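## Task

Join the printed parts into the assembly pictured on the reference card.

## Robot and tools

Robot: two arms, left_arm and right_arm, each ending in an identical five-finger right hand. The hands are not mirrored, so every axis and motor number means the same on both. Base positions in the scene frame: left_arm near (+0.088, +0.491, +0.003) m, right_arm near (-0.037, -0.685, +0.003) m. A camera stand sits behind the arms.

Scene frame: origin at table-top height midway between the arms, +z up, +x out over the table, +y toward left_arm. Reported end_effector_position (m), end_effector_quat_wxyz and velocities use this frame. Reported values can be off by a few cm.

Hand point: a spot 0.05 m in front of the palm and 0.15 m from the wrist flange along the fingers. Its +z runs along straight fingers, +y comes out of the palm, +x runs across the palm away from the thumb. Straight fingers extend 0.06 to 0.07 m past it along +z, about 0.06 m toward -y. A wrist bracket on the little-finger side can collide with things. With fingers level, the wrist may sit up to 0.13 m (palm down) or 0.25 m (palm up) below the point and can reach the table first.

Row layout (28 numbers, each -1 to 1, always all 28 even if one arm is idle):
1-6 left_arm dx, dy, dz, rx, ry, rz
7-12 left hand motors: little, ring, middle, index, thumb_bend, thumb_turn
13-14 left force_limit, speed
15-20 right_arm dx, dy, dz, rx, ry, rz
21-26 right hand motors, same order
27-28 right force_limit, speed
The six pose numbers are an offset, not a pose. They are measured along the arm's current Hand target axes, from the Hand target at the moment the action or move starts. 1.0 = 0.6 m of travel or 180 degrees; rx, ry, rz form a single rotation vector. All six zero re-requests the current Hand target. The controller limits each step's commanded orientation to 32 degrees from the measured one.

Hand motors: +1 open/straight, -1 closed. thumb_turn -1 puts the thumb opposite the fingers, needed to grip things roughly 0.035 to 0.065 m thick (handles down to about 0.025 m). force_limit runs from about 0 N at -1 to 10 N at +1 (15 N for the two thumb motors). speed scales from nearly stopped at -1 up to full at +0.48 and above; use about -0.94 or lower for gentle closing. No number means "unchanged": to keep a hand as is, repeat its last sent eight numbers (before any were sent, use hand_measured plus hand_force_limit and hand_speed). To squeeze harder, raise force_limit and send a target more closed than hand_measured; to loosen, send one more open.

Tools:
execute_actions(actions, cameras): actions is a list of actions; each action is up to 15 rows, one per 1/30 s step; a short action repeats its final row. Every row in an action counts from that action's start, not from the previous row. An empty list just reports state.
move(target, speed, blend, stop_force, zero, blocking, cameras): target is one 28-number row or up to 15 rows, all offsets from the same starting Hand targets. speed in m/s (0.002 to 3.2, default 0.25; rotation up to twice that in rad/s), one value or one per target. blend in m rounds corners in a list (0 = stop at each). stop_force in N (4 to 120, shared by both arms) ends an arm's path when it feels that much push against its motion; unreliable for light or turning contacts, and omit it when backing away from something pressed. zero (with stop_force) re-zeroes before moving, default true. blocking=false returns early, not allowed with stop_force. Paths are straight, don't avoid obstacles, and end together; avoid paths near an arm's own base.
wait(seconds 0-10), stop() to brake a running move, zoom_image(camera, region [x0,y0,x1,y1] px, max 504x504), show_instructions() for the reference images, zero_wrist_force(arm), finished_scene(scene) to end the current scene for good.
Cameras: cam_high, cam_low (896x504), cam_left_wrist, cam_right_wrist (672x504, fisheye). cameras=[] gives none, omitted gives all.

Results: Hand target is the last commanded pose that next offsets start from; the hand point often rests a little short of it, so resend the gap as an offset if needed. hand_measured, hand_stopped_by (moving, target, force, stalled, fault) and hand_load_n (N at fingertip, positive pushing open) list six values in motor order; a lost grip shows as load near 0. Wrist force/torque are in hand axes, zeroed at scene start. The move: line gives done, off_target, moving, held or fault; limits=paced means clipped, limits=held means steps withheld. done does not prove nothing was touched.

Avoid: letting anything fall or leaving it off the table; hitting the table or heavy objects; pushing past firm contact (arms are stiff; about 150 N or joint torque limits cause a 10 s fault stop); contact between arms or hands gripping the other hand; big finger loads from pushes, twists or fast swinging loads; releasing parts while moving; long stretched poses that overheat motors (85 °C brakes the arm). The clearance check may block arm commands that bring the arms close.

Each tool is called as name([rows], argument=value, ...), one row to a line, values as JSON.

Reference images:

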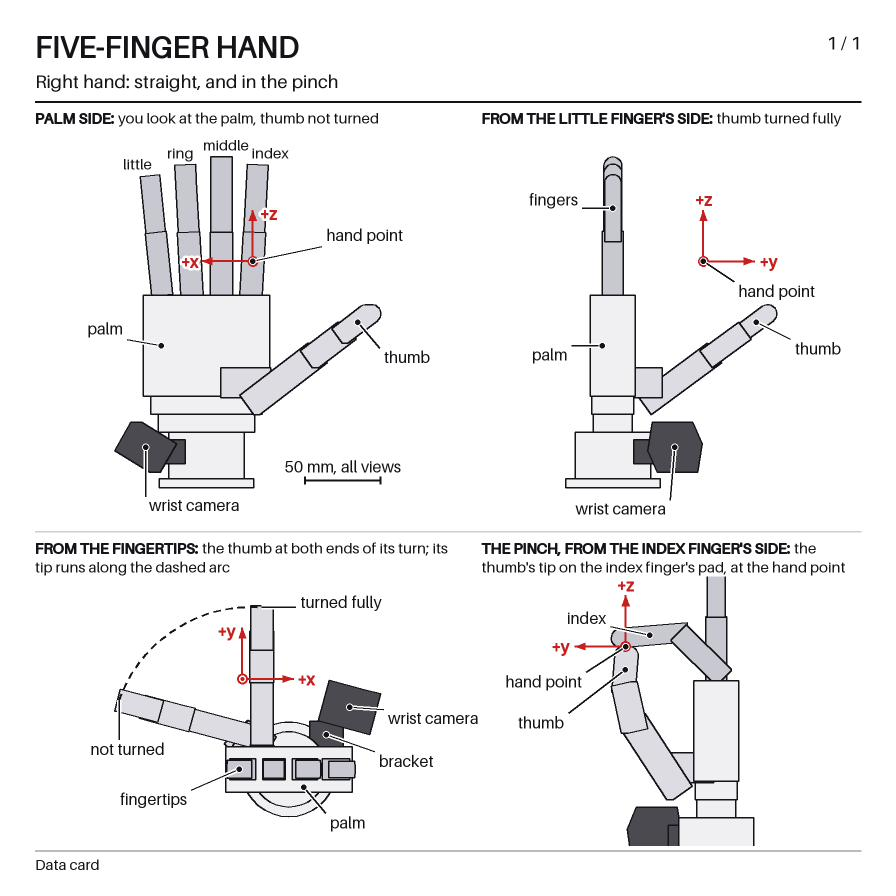

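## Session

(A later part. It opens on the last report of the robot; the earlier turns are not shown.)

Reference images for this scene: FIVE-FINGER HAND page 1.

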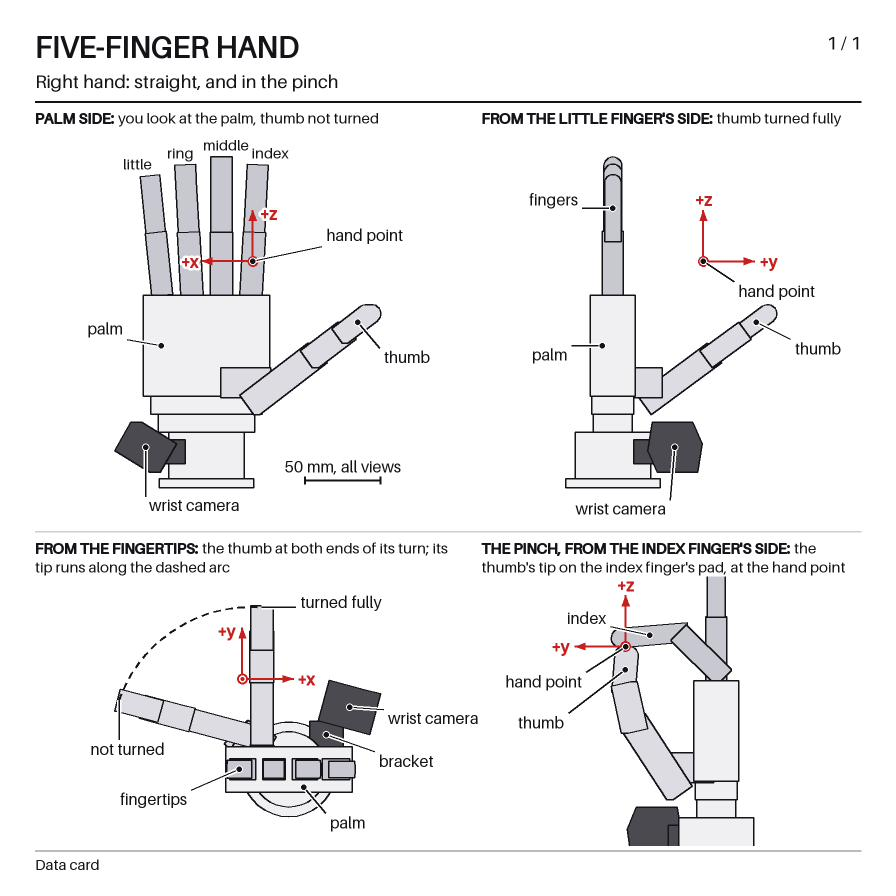

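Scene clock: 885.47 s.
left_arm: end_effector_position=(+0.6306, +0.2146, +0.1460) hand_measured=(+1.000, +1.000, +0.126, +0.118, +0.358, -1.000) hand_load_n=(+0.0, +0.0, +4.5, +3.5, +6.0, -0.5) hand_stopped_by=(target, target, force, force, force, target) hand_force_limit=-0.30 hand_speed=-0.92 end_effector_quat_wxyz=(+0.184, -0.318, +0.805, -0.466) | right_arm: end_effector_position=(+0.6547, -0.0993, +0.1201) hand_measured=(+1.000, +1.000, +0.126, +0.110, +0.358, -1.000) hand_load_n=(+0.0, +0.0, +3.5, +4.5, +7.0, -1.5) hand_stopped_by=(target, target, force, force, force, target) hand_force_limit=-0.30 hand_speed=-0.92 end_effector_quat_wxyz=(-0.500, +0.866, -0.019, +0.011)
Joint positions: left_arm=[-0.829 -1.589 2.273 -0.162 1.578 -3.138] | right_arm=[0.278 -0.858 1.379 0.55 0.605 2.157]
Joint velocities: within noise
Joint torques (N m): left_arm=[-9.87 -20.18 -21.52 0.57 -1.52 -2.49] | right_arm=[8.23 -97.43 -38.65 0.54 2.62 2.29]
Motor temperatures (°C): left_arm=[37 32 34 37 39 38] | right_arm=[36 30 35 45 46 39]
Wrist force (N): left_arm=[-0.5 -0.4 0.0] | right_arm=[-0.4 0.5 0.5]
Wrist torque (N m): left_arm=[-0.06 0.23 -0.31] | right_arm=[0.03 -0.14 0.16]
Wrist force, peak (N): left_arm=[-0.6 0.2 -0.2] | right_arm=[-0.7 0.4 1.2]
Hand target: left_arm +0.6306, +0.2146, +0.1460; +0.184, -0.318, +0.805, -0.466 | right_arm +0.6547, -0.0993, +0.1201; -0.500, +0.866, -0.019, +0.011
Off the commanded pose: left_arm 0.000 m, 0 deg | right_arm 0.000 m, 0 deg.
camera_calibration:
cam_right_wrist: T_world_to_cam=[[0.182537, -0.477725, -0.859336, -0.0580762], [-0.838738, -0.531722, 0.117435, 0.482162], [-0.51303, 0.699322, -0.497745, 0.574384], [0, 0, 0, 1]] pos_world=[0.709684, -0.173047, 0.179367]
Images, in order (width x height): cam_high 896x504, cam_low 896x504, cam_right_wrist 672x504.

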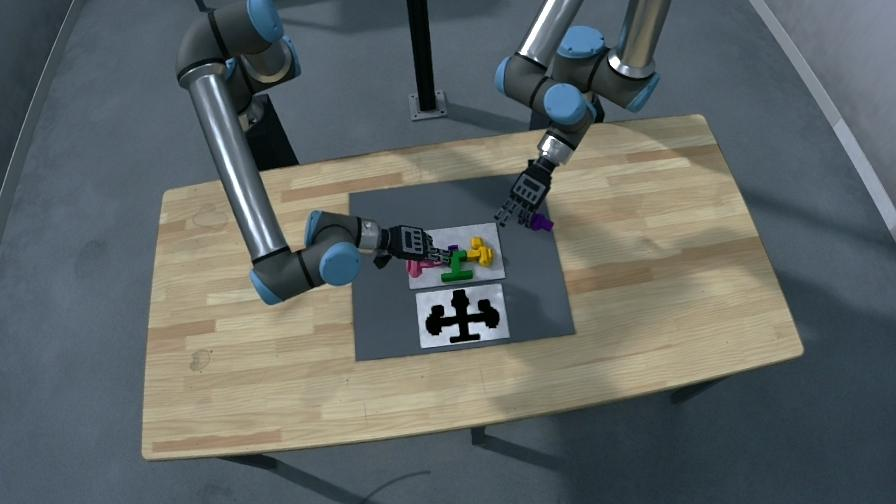

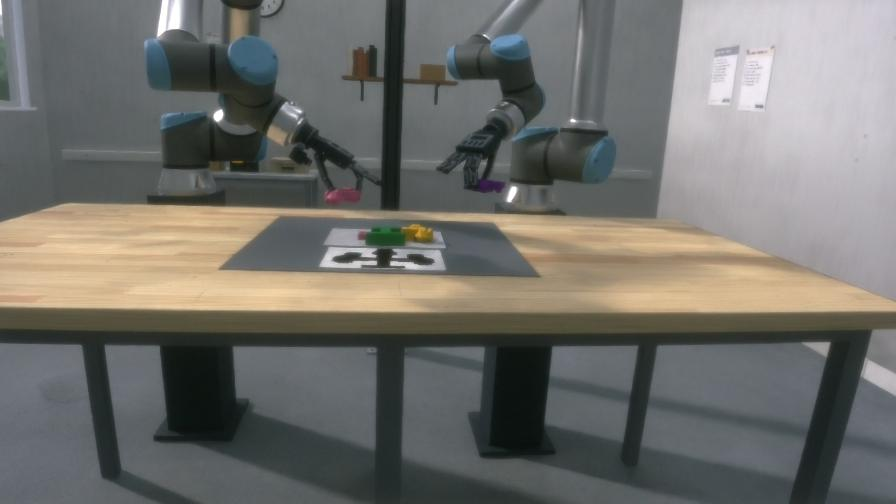

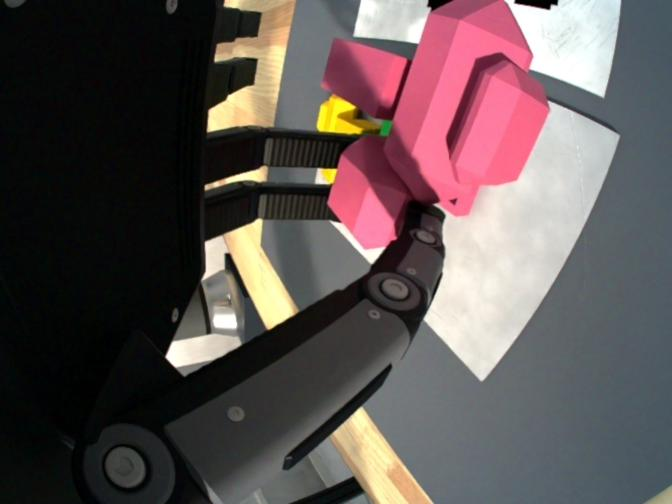

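move(target=[0, 0, 0, 0, 0, 0, 1, 1, -0.2, -0.2, 0, -1, -0.3, -0.92, -0.0927, 0.0743, 0.0885, 0, -0.0337, -0.0194, 1, 1, -0.2, -0.2, 0, -1, -0.3, -0.92], speed=0.12, cameras=["cam_high", "cam_low", "cam_right_wrist"])

zoom_image(camera="cam_high", region=[400, 220, 500, 300])

zoom_image(camera="cam_low", region=[330, 200, 410, 250])

Scene clock: 914.10 s.
left_arm: end_effector_position=(+0.6306, +0.2146, +0.1460) hand_measured=(+1.000, +1.000, +0.126, +0.118, +0.358, -1.000) hand_load_n=(+0.0, +0.0, +4.5, +3.0, +5.5, +0.0) hand_stopped_by=(target, target, force, force, force, target) hand_force_limit=-0.30 hand_speed=-0.92 end_effector_quat_wxyz=(+0.184, -0.318, +0.805, -0.466) | right_arm: end_effector_position=(+0.6001, -0.0730, +0.0550) hand_measured=(+1.000, +1.000, +0.126, +0.110, +0.358, -1.000) hand_load_n=(+0.0, +0.0, +3.5, +4.5, +7.5, -1.5) hand_stopped_by=(target, target, force, force, force, target) hand_force_limit=-0.30 hand_speed=-0.92 end_effector_quat_wxyz=(-0.500, +0.865, +0.034, -0.020)
Joint positions: left_arm=[-0.829 -1.589 2.273 -0.162 1.578 -3.138] | right_arm=[0.327 -0.798 1.426 0.543 0.573 2.037]
Joint torques (N m): left_arm=[-9.27 -18.57 -21.94 -0.82 -1.61 -2.68] | right_arm=[-13.63 -96.77 -35.32 4.58 1.75 2.67]
Wrist force (N): left_arm=[-0.1 0.1 0.0] | right_arm=[-0.4 0.0 -0.3]
Wrist torque (N m): left_arm=[0.01 0.16 -0.27] | right_arm=[0.04 -0.07 -0.03]
Wrist force, peak (N): left_arm=[-0.5 0.3 -0.1] | right_arm=[-1.4 0.8 0.9]
Hand target: left_arm +0.6306, +0.2146, +0.1460; +0.184, -0.318, +0.805, -0.466 | right_arm +0.6002, -0.0731, +0.0550; -0.500, +0.865, +0.034, -0.020
Off the commanded pose: left_arm 0.000 m, 0 deg | right_arm 0.000 m, 0 deg.
move: done
camera_calibration:
cam_right_wrist: T_world_to_cam=[[0.239325, -0.45171, -0.859466, -0.123647], [-0.767563, -0.630123, 0.11744, 0.408123], [-0.594618, 0.631588, -0.49752, 0.539612], [0, 0, 0, 1]] pos_world=[0.663715, -0.139497, 0.114267]
Images, in order (width x height): cam_high 896x504, cam_low 896x504, cam_right_wrist 672x504.

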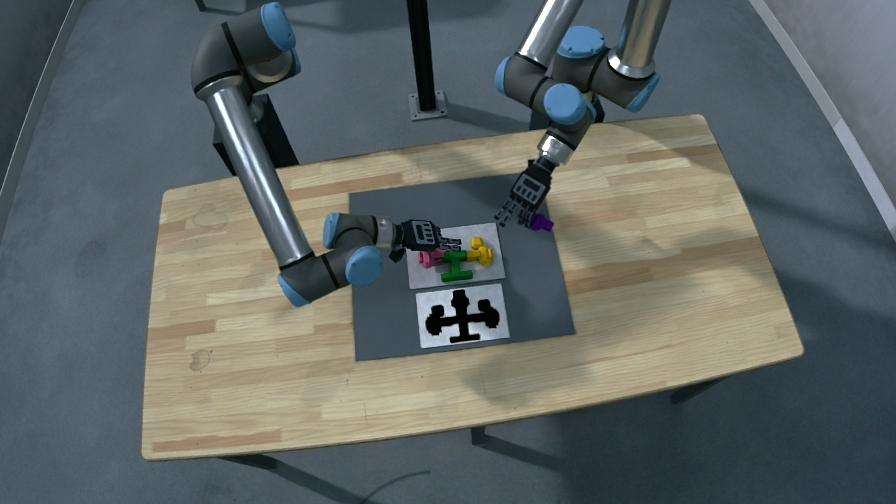

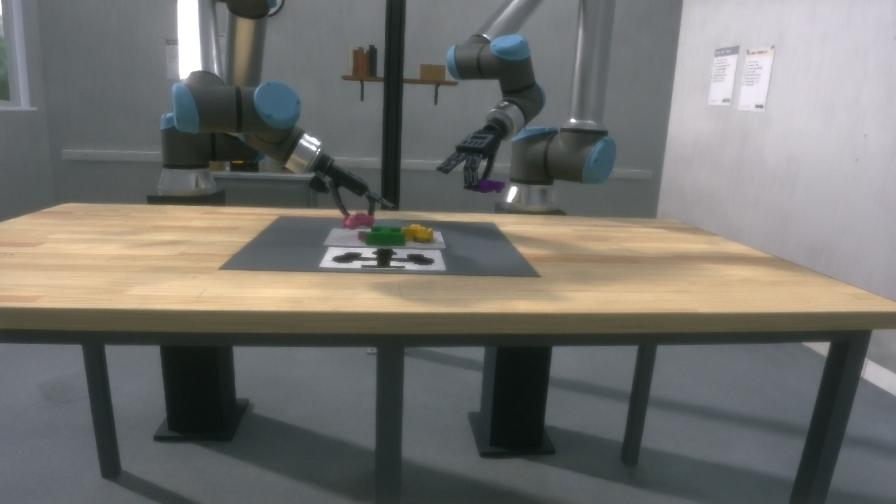

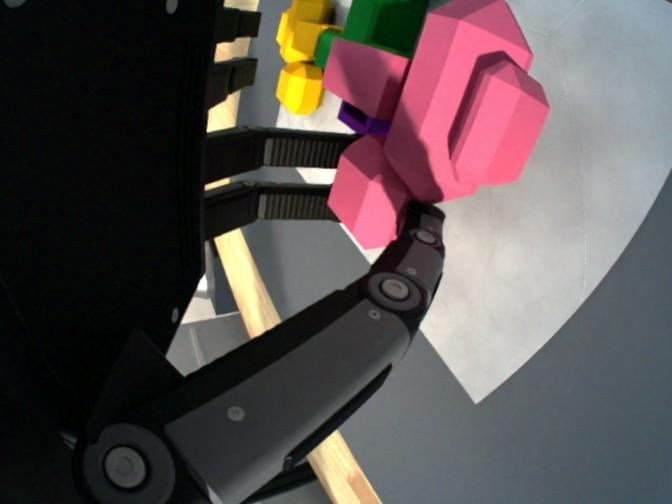

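Scaled by 5.040 from the camera's 896x504 image, which has a finer 1280x720 frame.

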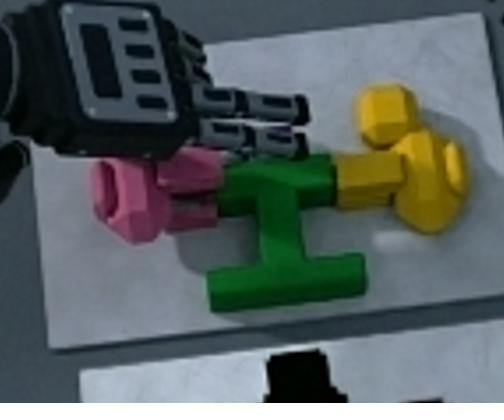

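Scaled by 6.300 from the camera's 896x504 image, which has a finer 1280x720 frame.

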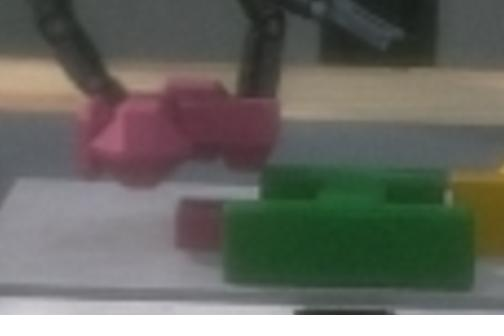

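zoom_image(camera="cam_low", region=[340, 208, 384, 248])

zoom_image(camera="cam_high", region=[415, 240, 465, 280])

Scaled by 11.455 from the camera's 896x504 image, which has a finer 1280x720 frame.

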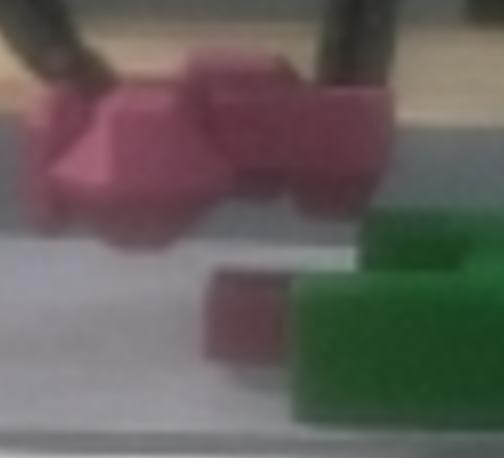

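Scaled by 10.080 from the camera's 896x504 image, which has a finer 1280x720 frame.

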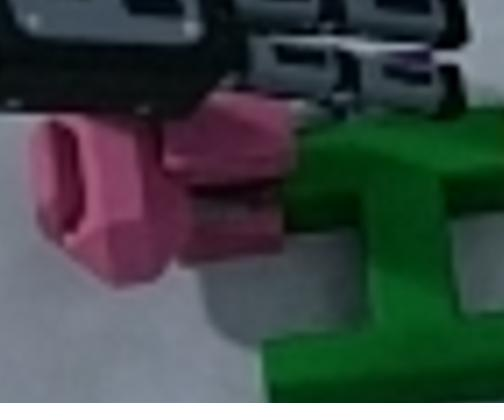

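zoom_image(camera="cam_right_wrist", region=[260, 0, 440, 150])

Scaled by 2.800 from the camera's 672x504 image, which has a finer 960x720 frame.

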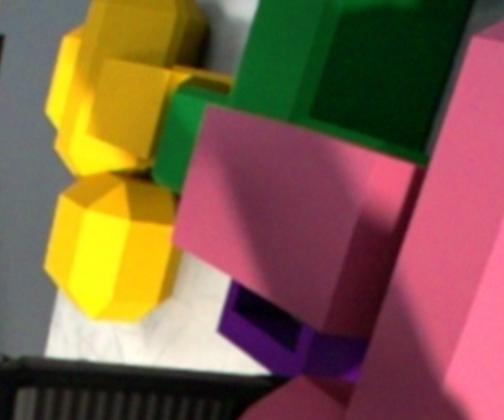

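move(target=[0, 0, 0, 0, 0, 0, 1, 1, -0.2, -0.2, 0, -1, -0.3, -0.92, 0.003, 0.0258, -0.0016, 0, 0, 0, 1, 1, -0.2, -0.2, 0, -1, -0.3, -0.92], speed=0.04, stop_force=5, cameras=["cam_high", "cam_low"])

zoom_image(camera="cam_low", region=[340, 208, 384, 248])

zoom_image(camera="cam_high", region=[415, 240, 465, 280])

Scene clock: 968.00 s.
left_arm: end_effector_position=(+0.6306, +0.2146, +0.1460) hand_measured=(+1.000, +1.000, +0.126, +0.118, +0.358, -1.000) hand_load_n=(+0.0, +0.0, +4.5, +3.5, +6.0, -0.5) hand_stopped_by=(target, target, force, force, force, target) hand_force_limit=-0.30 hand_speed=-0.92 end_effector_quat_wxyz=(+0.184, -0.318, +0.805, -0.466) | right_arm: end_effector_position=(+0.6027, -0.0815, +0.0420) hand_measured=(+1.000, +1.000, +0.126, +0.110, +0.358, -1.000) hand_load_n=(+0.0, +0.0, +3.5, +4.5, +7.5, -1.5) hand_stopped_by=(target, target, force, force, force, target) hand_force_limit=-0.30 hand_speed=-0.92 end_effector_quat_wxyz=(-0.500, +0.865, +0.034, -0.020)
Joint positions: left_arm=[-0.829 -1.589 2.273 -0.162 1.578 -3.138] | right_arm=[0.315 -0.786 1.434 0.539 0.569 2.018]
Joint torques (N m): left_arm=[-8.66 -19.03 -22.34 -2.52 -1.66 -2.61] | right_arm=[10.44 -98.8 -35.02 4.69 0.83 2.11]
Wrist force (N): left_arm=[0.0 0.0 0.0] | right_arm=[-0.9 0.0 0.1]
Wrist torque (N m): left_arm=[0.00 0.15 -0.26] | right_arm=[0.02 0.00 0.12]
Wrist force, peak (N): left_arm=[-0.5 0.4 -0.3] | right_arm=[-1.0 0.5 0.2]
Hand target: left_arm +0.6306, +0.2146, +0.1460; +0.184, -0.318, +0.805, -0.466 | right_arm +0.6027, -0.0815, +0.0420; -0.500, +0.865, +0.034, -0.020
Off the commanded pose: left_arm 0.000 m, 0 deg | right_arm 0.000 m, 0 deg.
move: done
Images, in order (width x height): cam_high 896x504, cam_low 896x504.

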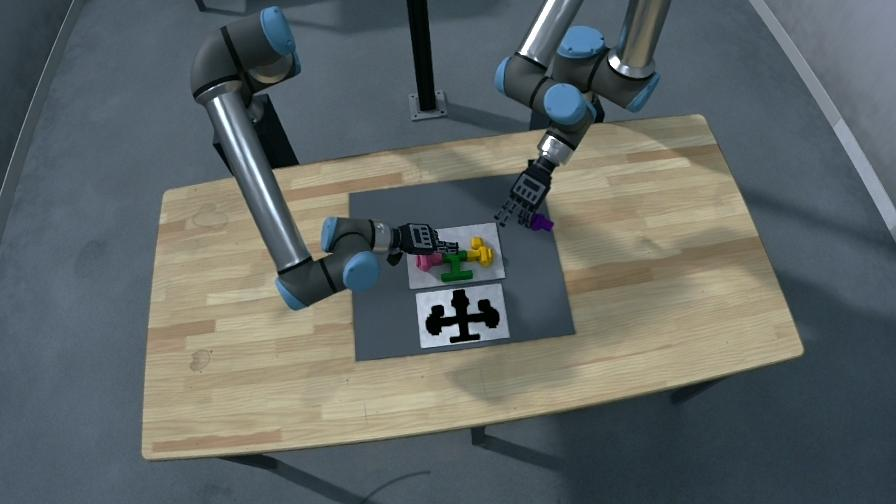

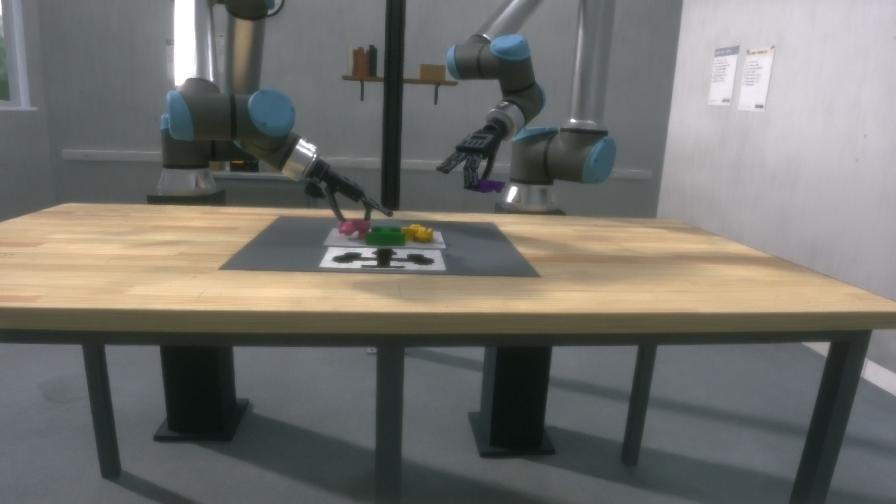

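Scaled by 11.455 from the camera's 896x504 image, which has a finer 1280x720 frame.

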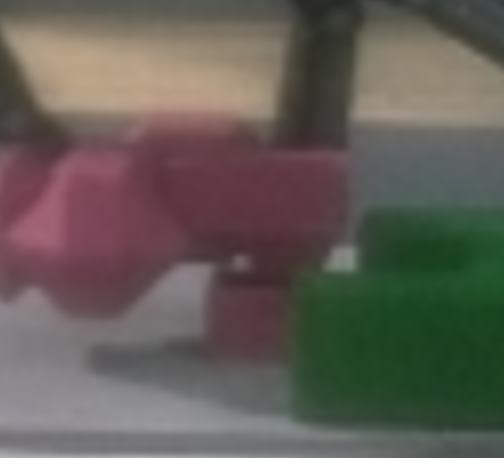

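Scaled by 10.080 from the camera's 896x504 image, which has a finer 1280x720 frame.

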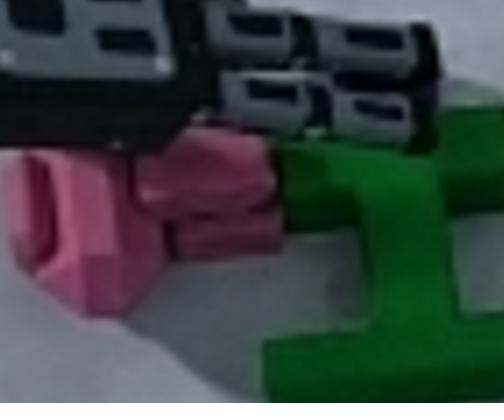

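move(target=[0, 0, 0, 0, 0, 0, 1, 1, -0.2, -0.2, 0, -1, -0.3, -0.92, 0, 0.01155, 0.00667, 0, 0, 0, 1, 1, -0.2, -0.2, 0, -1, -0.3, -0.92], speed=0.01, stop_force=4, cameras=["cam_low", "cam_high"])

zoom_image(camera="cam_low", region=[340, 208, 384, 248])

zoom_image(camera="cam_high", region=[415, 240, 465, 280])

Scene clock: 975.77 s.
left_arm: end_effector_position=(+0.6306, +0.2146, +0.1460) hand_measured=(+1.000, +1.000, +0.126, +0.118, +0.358, -1.000) hand_load_n=(+0.0, -0.5, +4.5, +3.5, +5.5, +0.0) hand_stopped_by=(target, target, force, force, force, target) hand_force_limit=-0.30 hand_speed=-0.92 end_effector_quat_wxyz=(+0.184, -0.318, +0.805, -0.466) | right_arm: end_effector_position=(+0.6027, -0.0815, +0.0340) hand_measured=(+1.000, +1.000, +0.126, +0.110, +0.358, -1.000) hand_load_n=(+0.0, -0.5, +3.5, +4.0, +7.5, -1.5) hand_stopped_by=(target, target, force, force, force, target) hand_force_limit=-0.30 hand_speed=-0.92 end_effector_quat_wxyz=(-0.500, +0.865, +0.034, -0.020)
Joint positions: left_arm=[-0.829 -1.589 2.273 -0.162 1.578 -3.138] | right_arm=[0.315 -0.778 1.436 0.529 0.569 2.018]
Joint torques (N m): left_arm=[-9.17 -19.23 -22.52 -2.94 -1.65 -2.58] | right_arm=[9.86 -99.26 -30.5 4.93 1.05 2.12]
Wrist force (N): left_arm=[0.1 -0.1 -0.1] | right_arm=[-0.5 -0.3 0.3]
Wrist torque (N m): left_arm=[-0.02 0.14 -0.27] | right_arm=[-0.03 -0.06 0.12]
Wrist force, peak (N): left_arm=[-0.4 0.2 -0.4] | right_arm=[-0.9 0.5 -0.1]
Hand target: left_arm +0.6306, +0.2146, +0.1460; +0.184, -0.318, +0.805, -0.466 | right_arm +0.6027, -0.0815, +0.0340; -0.500, +0.865, +0.034, -0.020
Off the commanded pose: left_arm 0.000 m, 0 deg | right_arm 0.000 m, 0 deg.
move: done
Images, in order (width x height): cam_high 896x504, cam_low 896x504.

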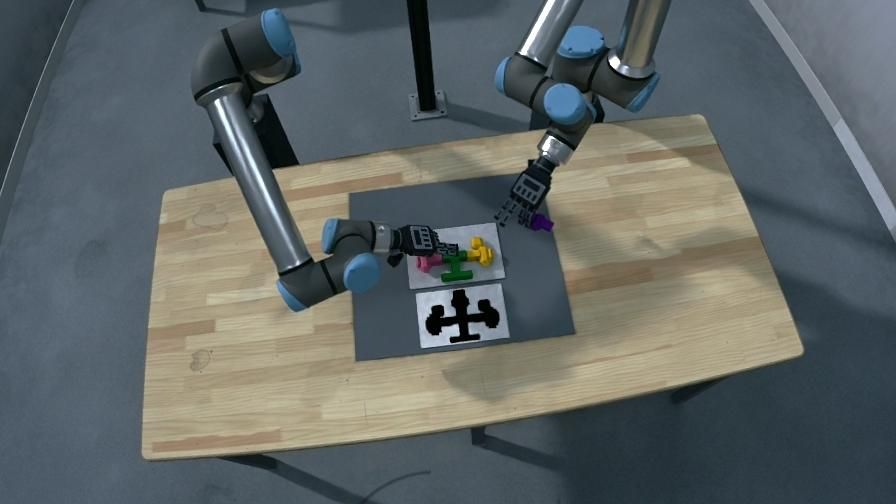

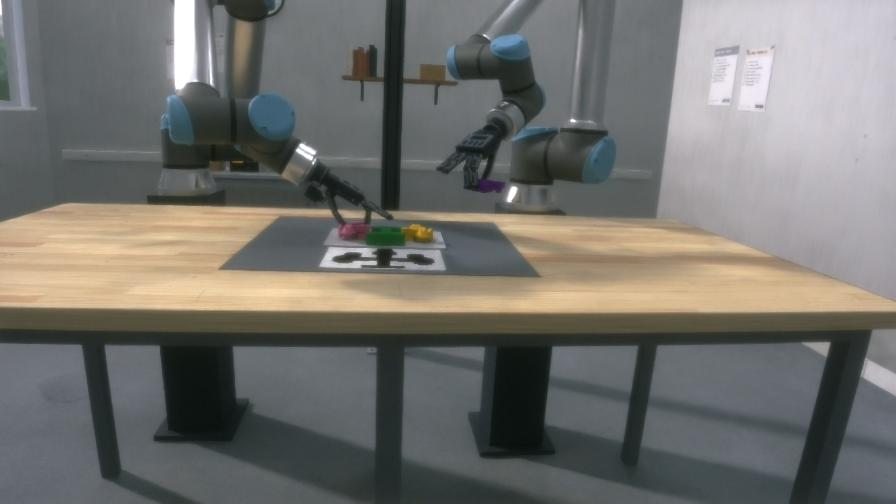

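Scaled by 11.455 from the camera's 896x504 image, which has a finer 1280x720 frame.

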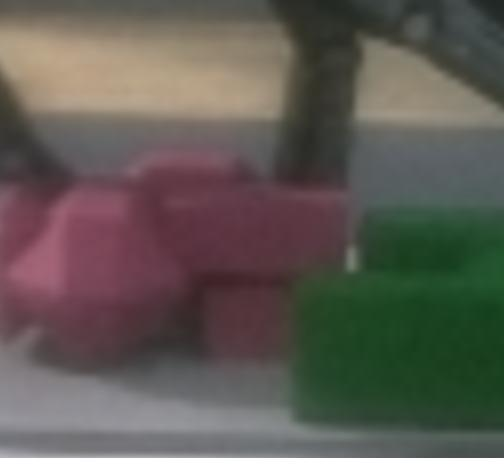

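Scaled by 10.080 from the camera's 896x504 image, which has a finer 1280x720 frame.

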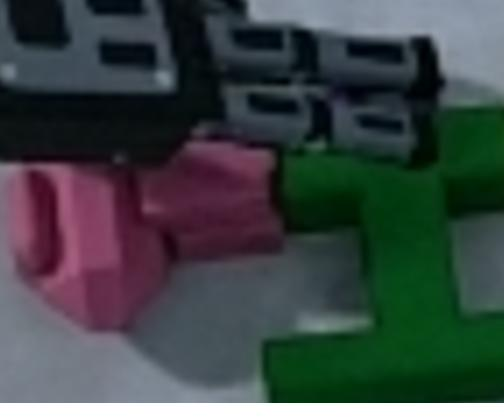

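move(target=[0, 0, 0, 0, 0, 0, 1, 1, -0.2, -0.2, 0, -1, -0.3, -0.92, 0, 0.01155, 0.00667, 0, 0, 0, 1, 1, -0.2, -0.2, 0, -1, -0.3, -0.92], speed=0.01, stop_force=7, cameras=["cam_low", "cam_high"])

zoom_image(camera="cam_low", region=[340, 208, 384, 248])

zoom_image(camera="cam_high", region=[415, 240, 465, 280])

Scene clock: 980.80 s.
left_arm: end_effector_position=(+0.6306, +0.2146, +0.1460) hand_measured=(+1.000, +1.000, +0.126, +0.118, +0.358, -1.000) hand_load_n=(+0.0, +0.0, +4.5, +3.5, +5.5, -0.5) hand_stopped_by=(target, target, force, force, force, target) hand_force_limit=-0.30 hand_speed=-0.92 end_effector_quat_wxyz=(+0.184, -0.318, +0.805, -0.466) | right_arm: end_effector_position=(+0.6027, -0.0815, +0.0302) hand_measured=(+1.000, +1.000, +0.126, +0.110, +0.358, -1.000) hand_load_n=(-0.5, +0.0, +3.5, +4.0, +6.0, -1.0) hand_stopped_by=(target, target, force, force, force, target) hand_force_limit=-0.30 hand_speed=-0.92 end_effector_quat_wxyz=(-0.500, +0.865, +0.034, -0.020)
Joint positions: left_arm=[-0.829 -1.589 2.273 -0.162 1.578 -3.138] | right_arm=[0.315 -0.774 1.437 0.524 0.569 2.018]
Joint torques (N m): left_arm=[-9.31 -20.42 -22.78 -2.97 -1.66 -2.4] | right_arm=[12.42 -99.18 -34.88 4.97 1.07 1.76]
Wrist force (N): left_arm=[-0.2 0.4 0.0] | right_arm=[-0.5 -0.2 -0.5]
Wrist torque (N m): left_arm=[0.05 0.17 -0.26] | right_arm=[0.05 -0.04 0.14]
Wrist force, peak (N): left_arm=[-0.3 0.6 0.0] | right_arm=[-1.8 -6.0 -6.0]
Hand target: left_arm +0.6306, +0.2146, +0.1460; +0.184, -0.318, +0.805, -0.466 | right_arm +0.6027, -0.0815, +0.0302; -0.500, +0.865, +0.034, -0.020 (not the last commanded pose)
Off the commanded pose: left_arm 0.000 m, 0 deg | right_arm 0.004 m, 0 deg.
move: contact (right_arm)
Images, in order (width x height): cam_high 896x504, cam_low 896x504.

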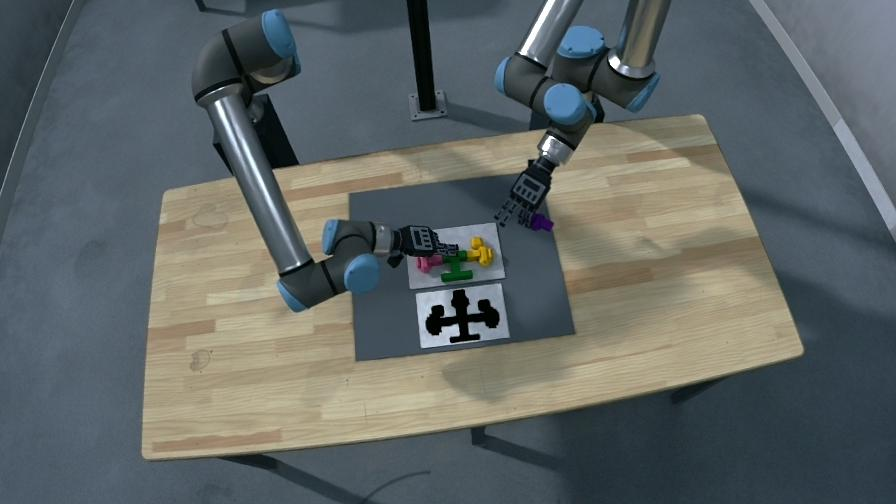

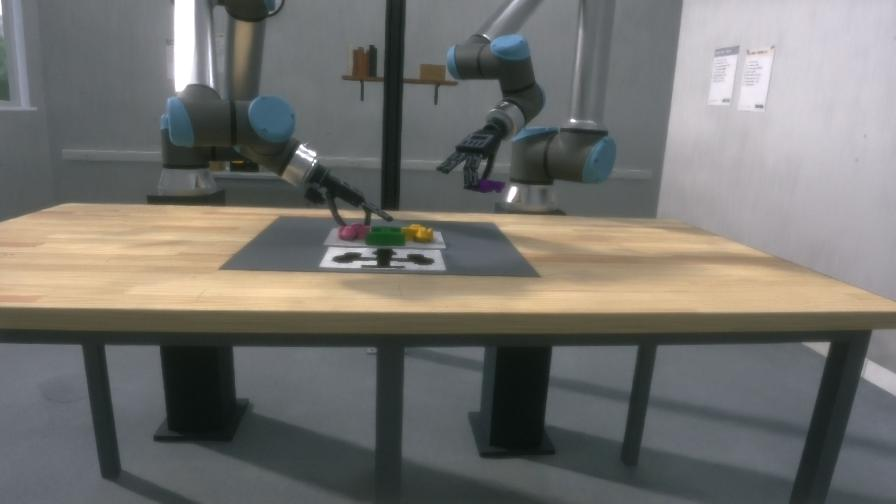

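Scaled by 11.455 from the camera's 896x504 image, which has a finer 1280x720 frame.

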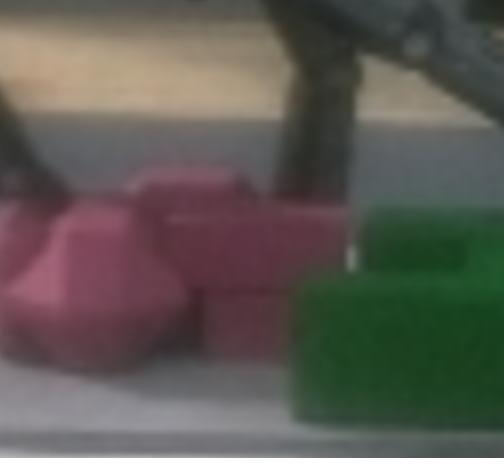

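Scaled by 10.080 from the camera's 896x504 image, which has a finer 1280x720 frame.

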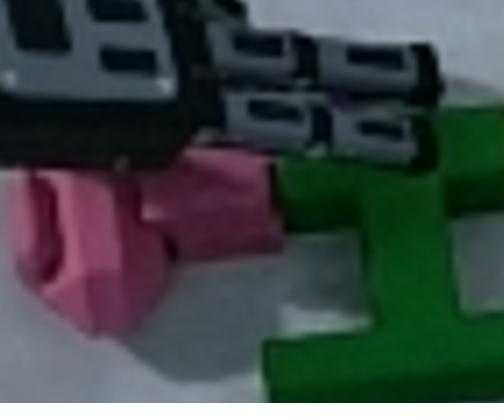

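move([
  [0, 0, 0, 0, 0, 0, 1, 1, -0.2, -0.2, 0, -1, -0.3, -0.92, 0, 0, 0, 0, 0, 0, 1, 1, 0.35, 0.35, 0.6, -1, -0.3, -0.8],
  [0, 0, 0, 0, 0, 0, 1, 1, -0.2, -0.2, 0, -1, -0.3, -0.92, 0, -0.1443, -0.0833, 0, 0, 0, 1, 1, 0.35, 0.35, 0.6, -1, -0.3, -0.8],
  [0.3018, -0.1073, 0.1725, 0, 0.2194, 0.1267, 1, 1, -0.2, -0.2, 0, -1, -0.3, -0.92, -0.1087, -0.0535, -0.4073, 0, 0, 0, 1, 1, 0.35, 0.35, 0.6, -1, -0.3, -0.8],
], speed=[0.1, 0.1, 0.2], cameras=["all"])

zoom_image(camera="cam_high", region=[400, 220, 520, 300])

zoom_image(camera="cam_low", region=[330, 200, 440, 260])

zoom_image(camera="cam_left_wrist", region=[240, 120, 480, 340])

Scene clock: 1035.47 s.
left_arm: end_effector_position=(+0.5814, +0.0019, +0.1501) hand_measured=(+1.000, +1.000, +0.126, +0.118, +0.358, -1.000) hand_load_n=(+0.0, +0.0, +4.5, +3.0, +6.0, +0.0) hand_stopped_by=(target, target, force, force, force, target) hand_force_limit=-0.30 hand_speed=-0.92 end_effector_quat_wxyz=(-0.011, +0.019, +0.866, -0.500) | right_arm: end_effector_position=(+0.5530, -0.2817, +0.1801) hand_measured=(+1.000, +1.000, +0.350, +0.350, +0.600, -1.000) hand_load_n=(+0.0, -0.5, +0.0, +0.0, +0.0, +0.0) hand_stopped_by=(target, target, target, target, target, target) hand_force_limit=-0.30 hand_speed=-0.80 end_effector_quat_wxyz=(-0.500, +0.865, +0.034, -0.020)
Joint positions: left_arm=[-0.884 -1.332 1.99 0.008 2.201 -2.707] | right_arm=[0.051 -1.033 1.693 0.962 0.524 1.511]
Joint torques (N m): left_arm=[9.13 -50.53 -29.48 -0.42 2.03 0.58] | right_arm=[-4.6 -62.98 -28.43 4.06 2.26 -0.97]
Wrist force (N): left_arm=[-0.4 0.2 0.0] | right_arm=[0.1 -0.1 0.0]
Wrist torque (N m): left_arm=[-0.03 0.17 -0.08] | right_arm=[-0.01 -0.27 0.15]
Wrist force, peak (N): left_arm=[-0.5 0.9 -0.7] | right_arm=[-0.8 1.6 0.5]
Hand target: left_arm +0.5814, +0.0019, +0.1501; -0.011, +0.020, +0.866, -0.500 | right_arm +0.5530, -0.2817, +0.1801; -0.500, +0.865, +0.034, -0.020
Off the commanded pose: left_arm 0.000 m, 0 deg | right_arm 0.000 m, 0 deg.
move: done
camera_calibration:
cam_left_wrist: T_world_to_cam=[[-0.234829, 0.523444, -0.819062, 0.251989], [0.84015, 0.533091, 0.0998108, -0.508998], [0.48888, -0.664696, -0.564956, -0.0853839], [0, 0, 0, 1]] pos_world=[0.528551, 0.0826853, 0.20896]
cam_right_wrist: T_world_to_cam=[[0.239366, -0.451922, -0.859343, -0.0992337], [-0.767697, -0.629958, 0.117451, 0.225833], [-0.594428, 0.631601, -0.49773, 0.705537], [0, 0, 0, 1]] pos_world=[0.616516, -0.348199, 0.239367]

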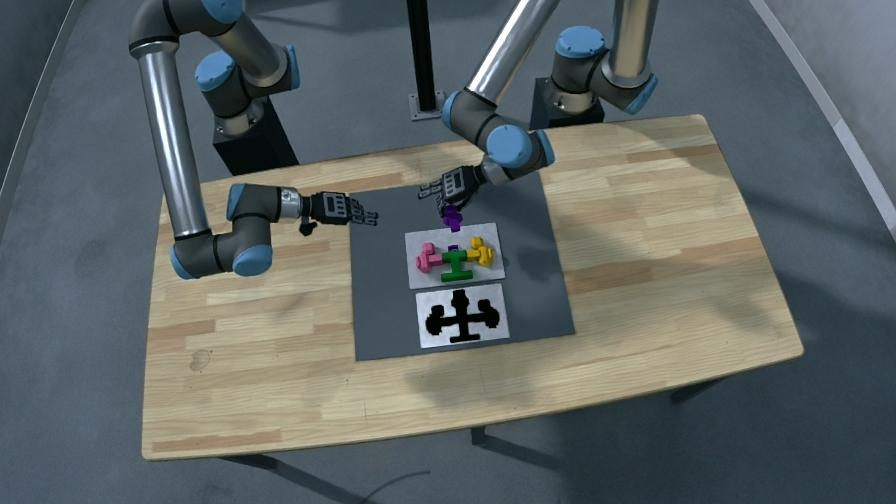

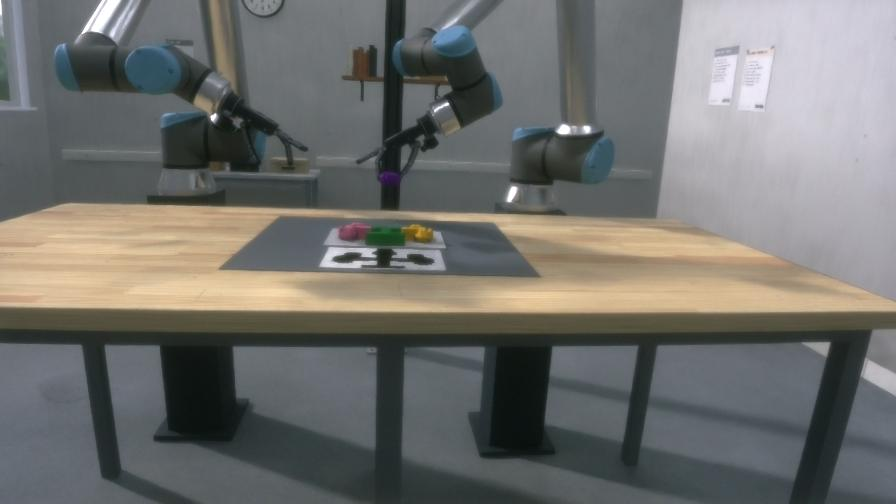

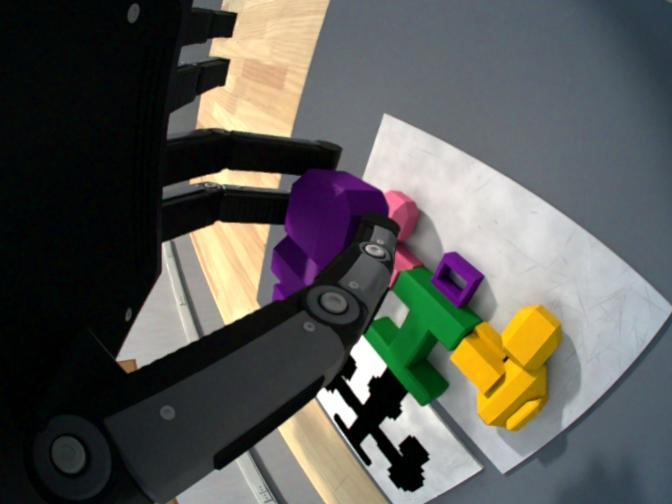

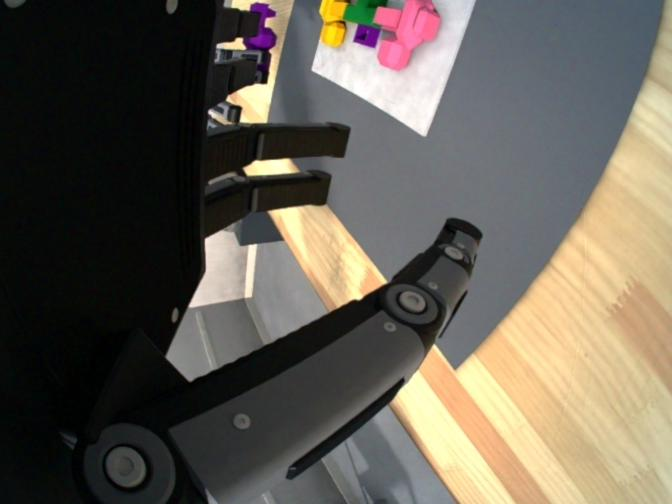

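Scaled by 4.200 from the camera's 896x504 image, which has a finer 1280x720 frame.

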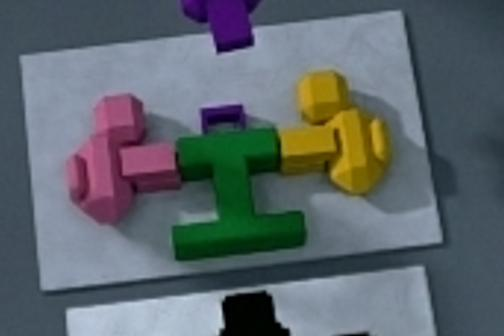

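Scaled by 4.582 from the camera's 896x504 image, which has a finer 1280x720 frame.

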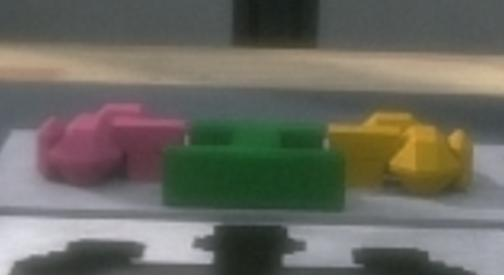

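Scaled by 2.100 from the camera's 672x504 image, which has a finer 960x720 frame.

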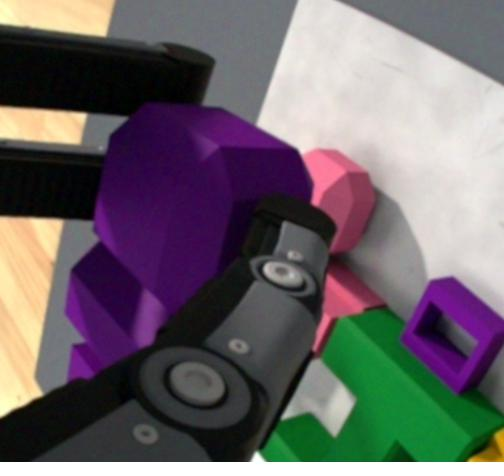

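zoom_image(camera="cam_left_wrist", region=[425, 245, 495, 315])

zoom_image(camera="cam_left_wrist", region=[260, 150, 400, 310])

zoom_image(camera="cam_high", region=[430, 190, 490, 260])

zoom_image(camera="cam_low", region=[360, 160, 420, 200])

Scaled by 7.200 from the camera's 672x504 image, which has a finer 960x720 frame.

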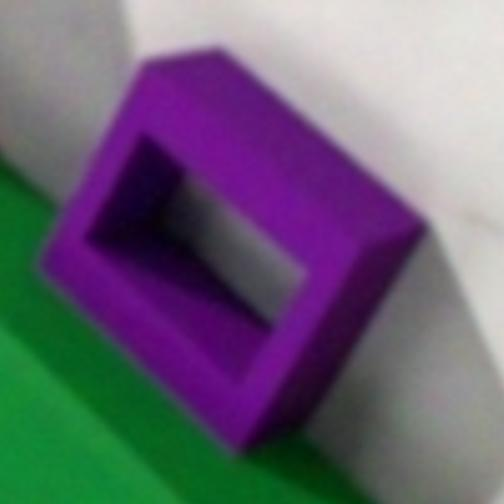

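Scaled by 3.150 from the camera's 672x504 image, which has a finer 960x720 frame.

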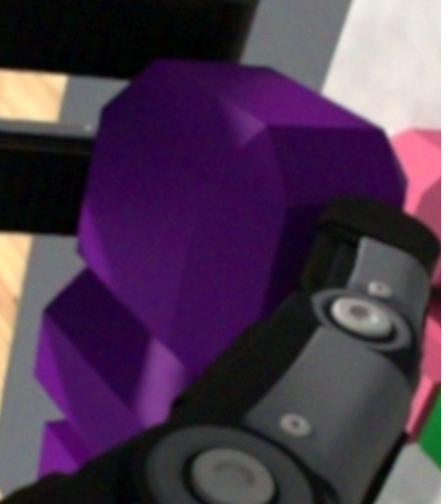

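Scaled by 7.200 from the camera's 896x504 image, which has a finer 1280x720 frame.

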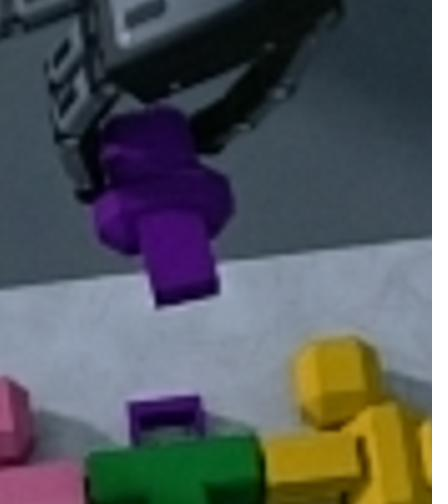

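Scaled by 8.400 from the camera's 896x504 image, which has a finer 1280x720 frame.

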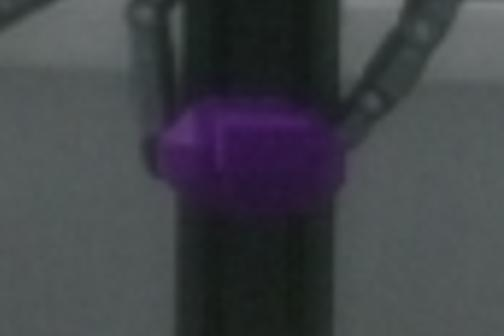

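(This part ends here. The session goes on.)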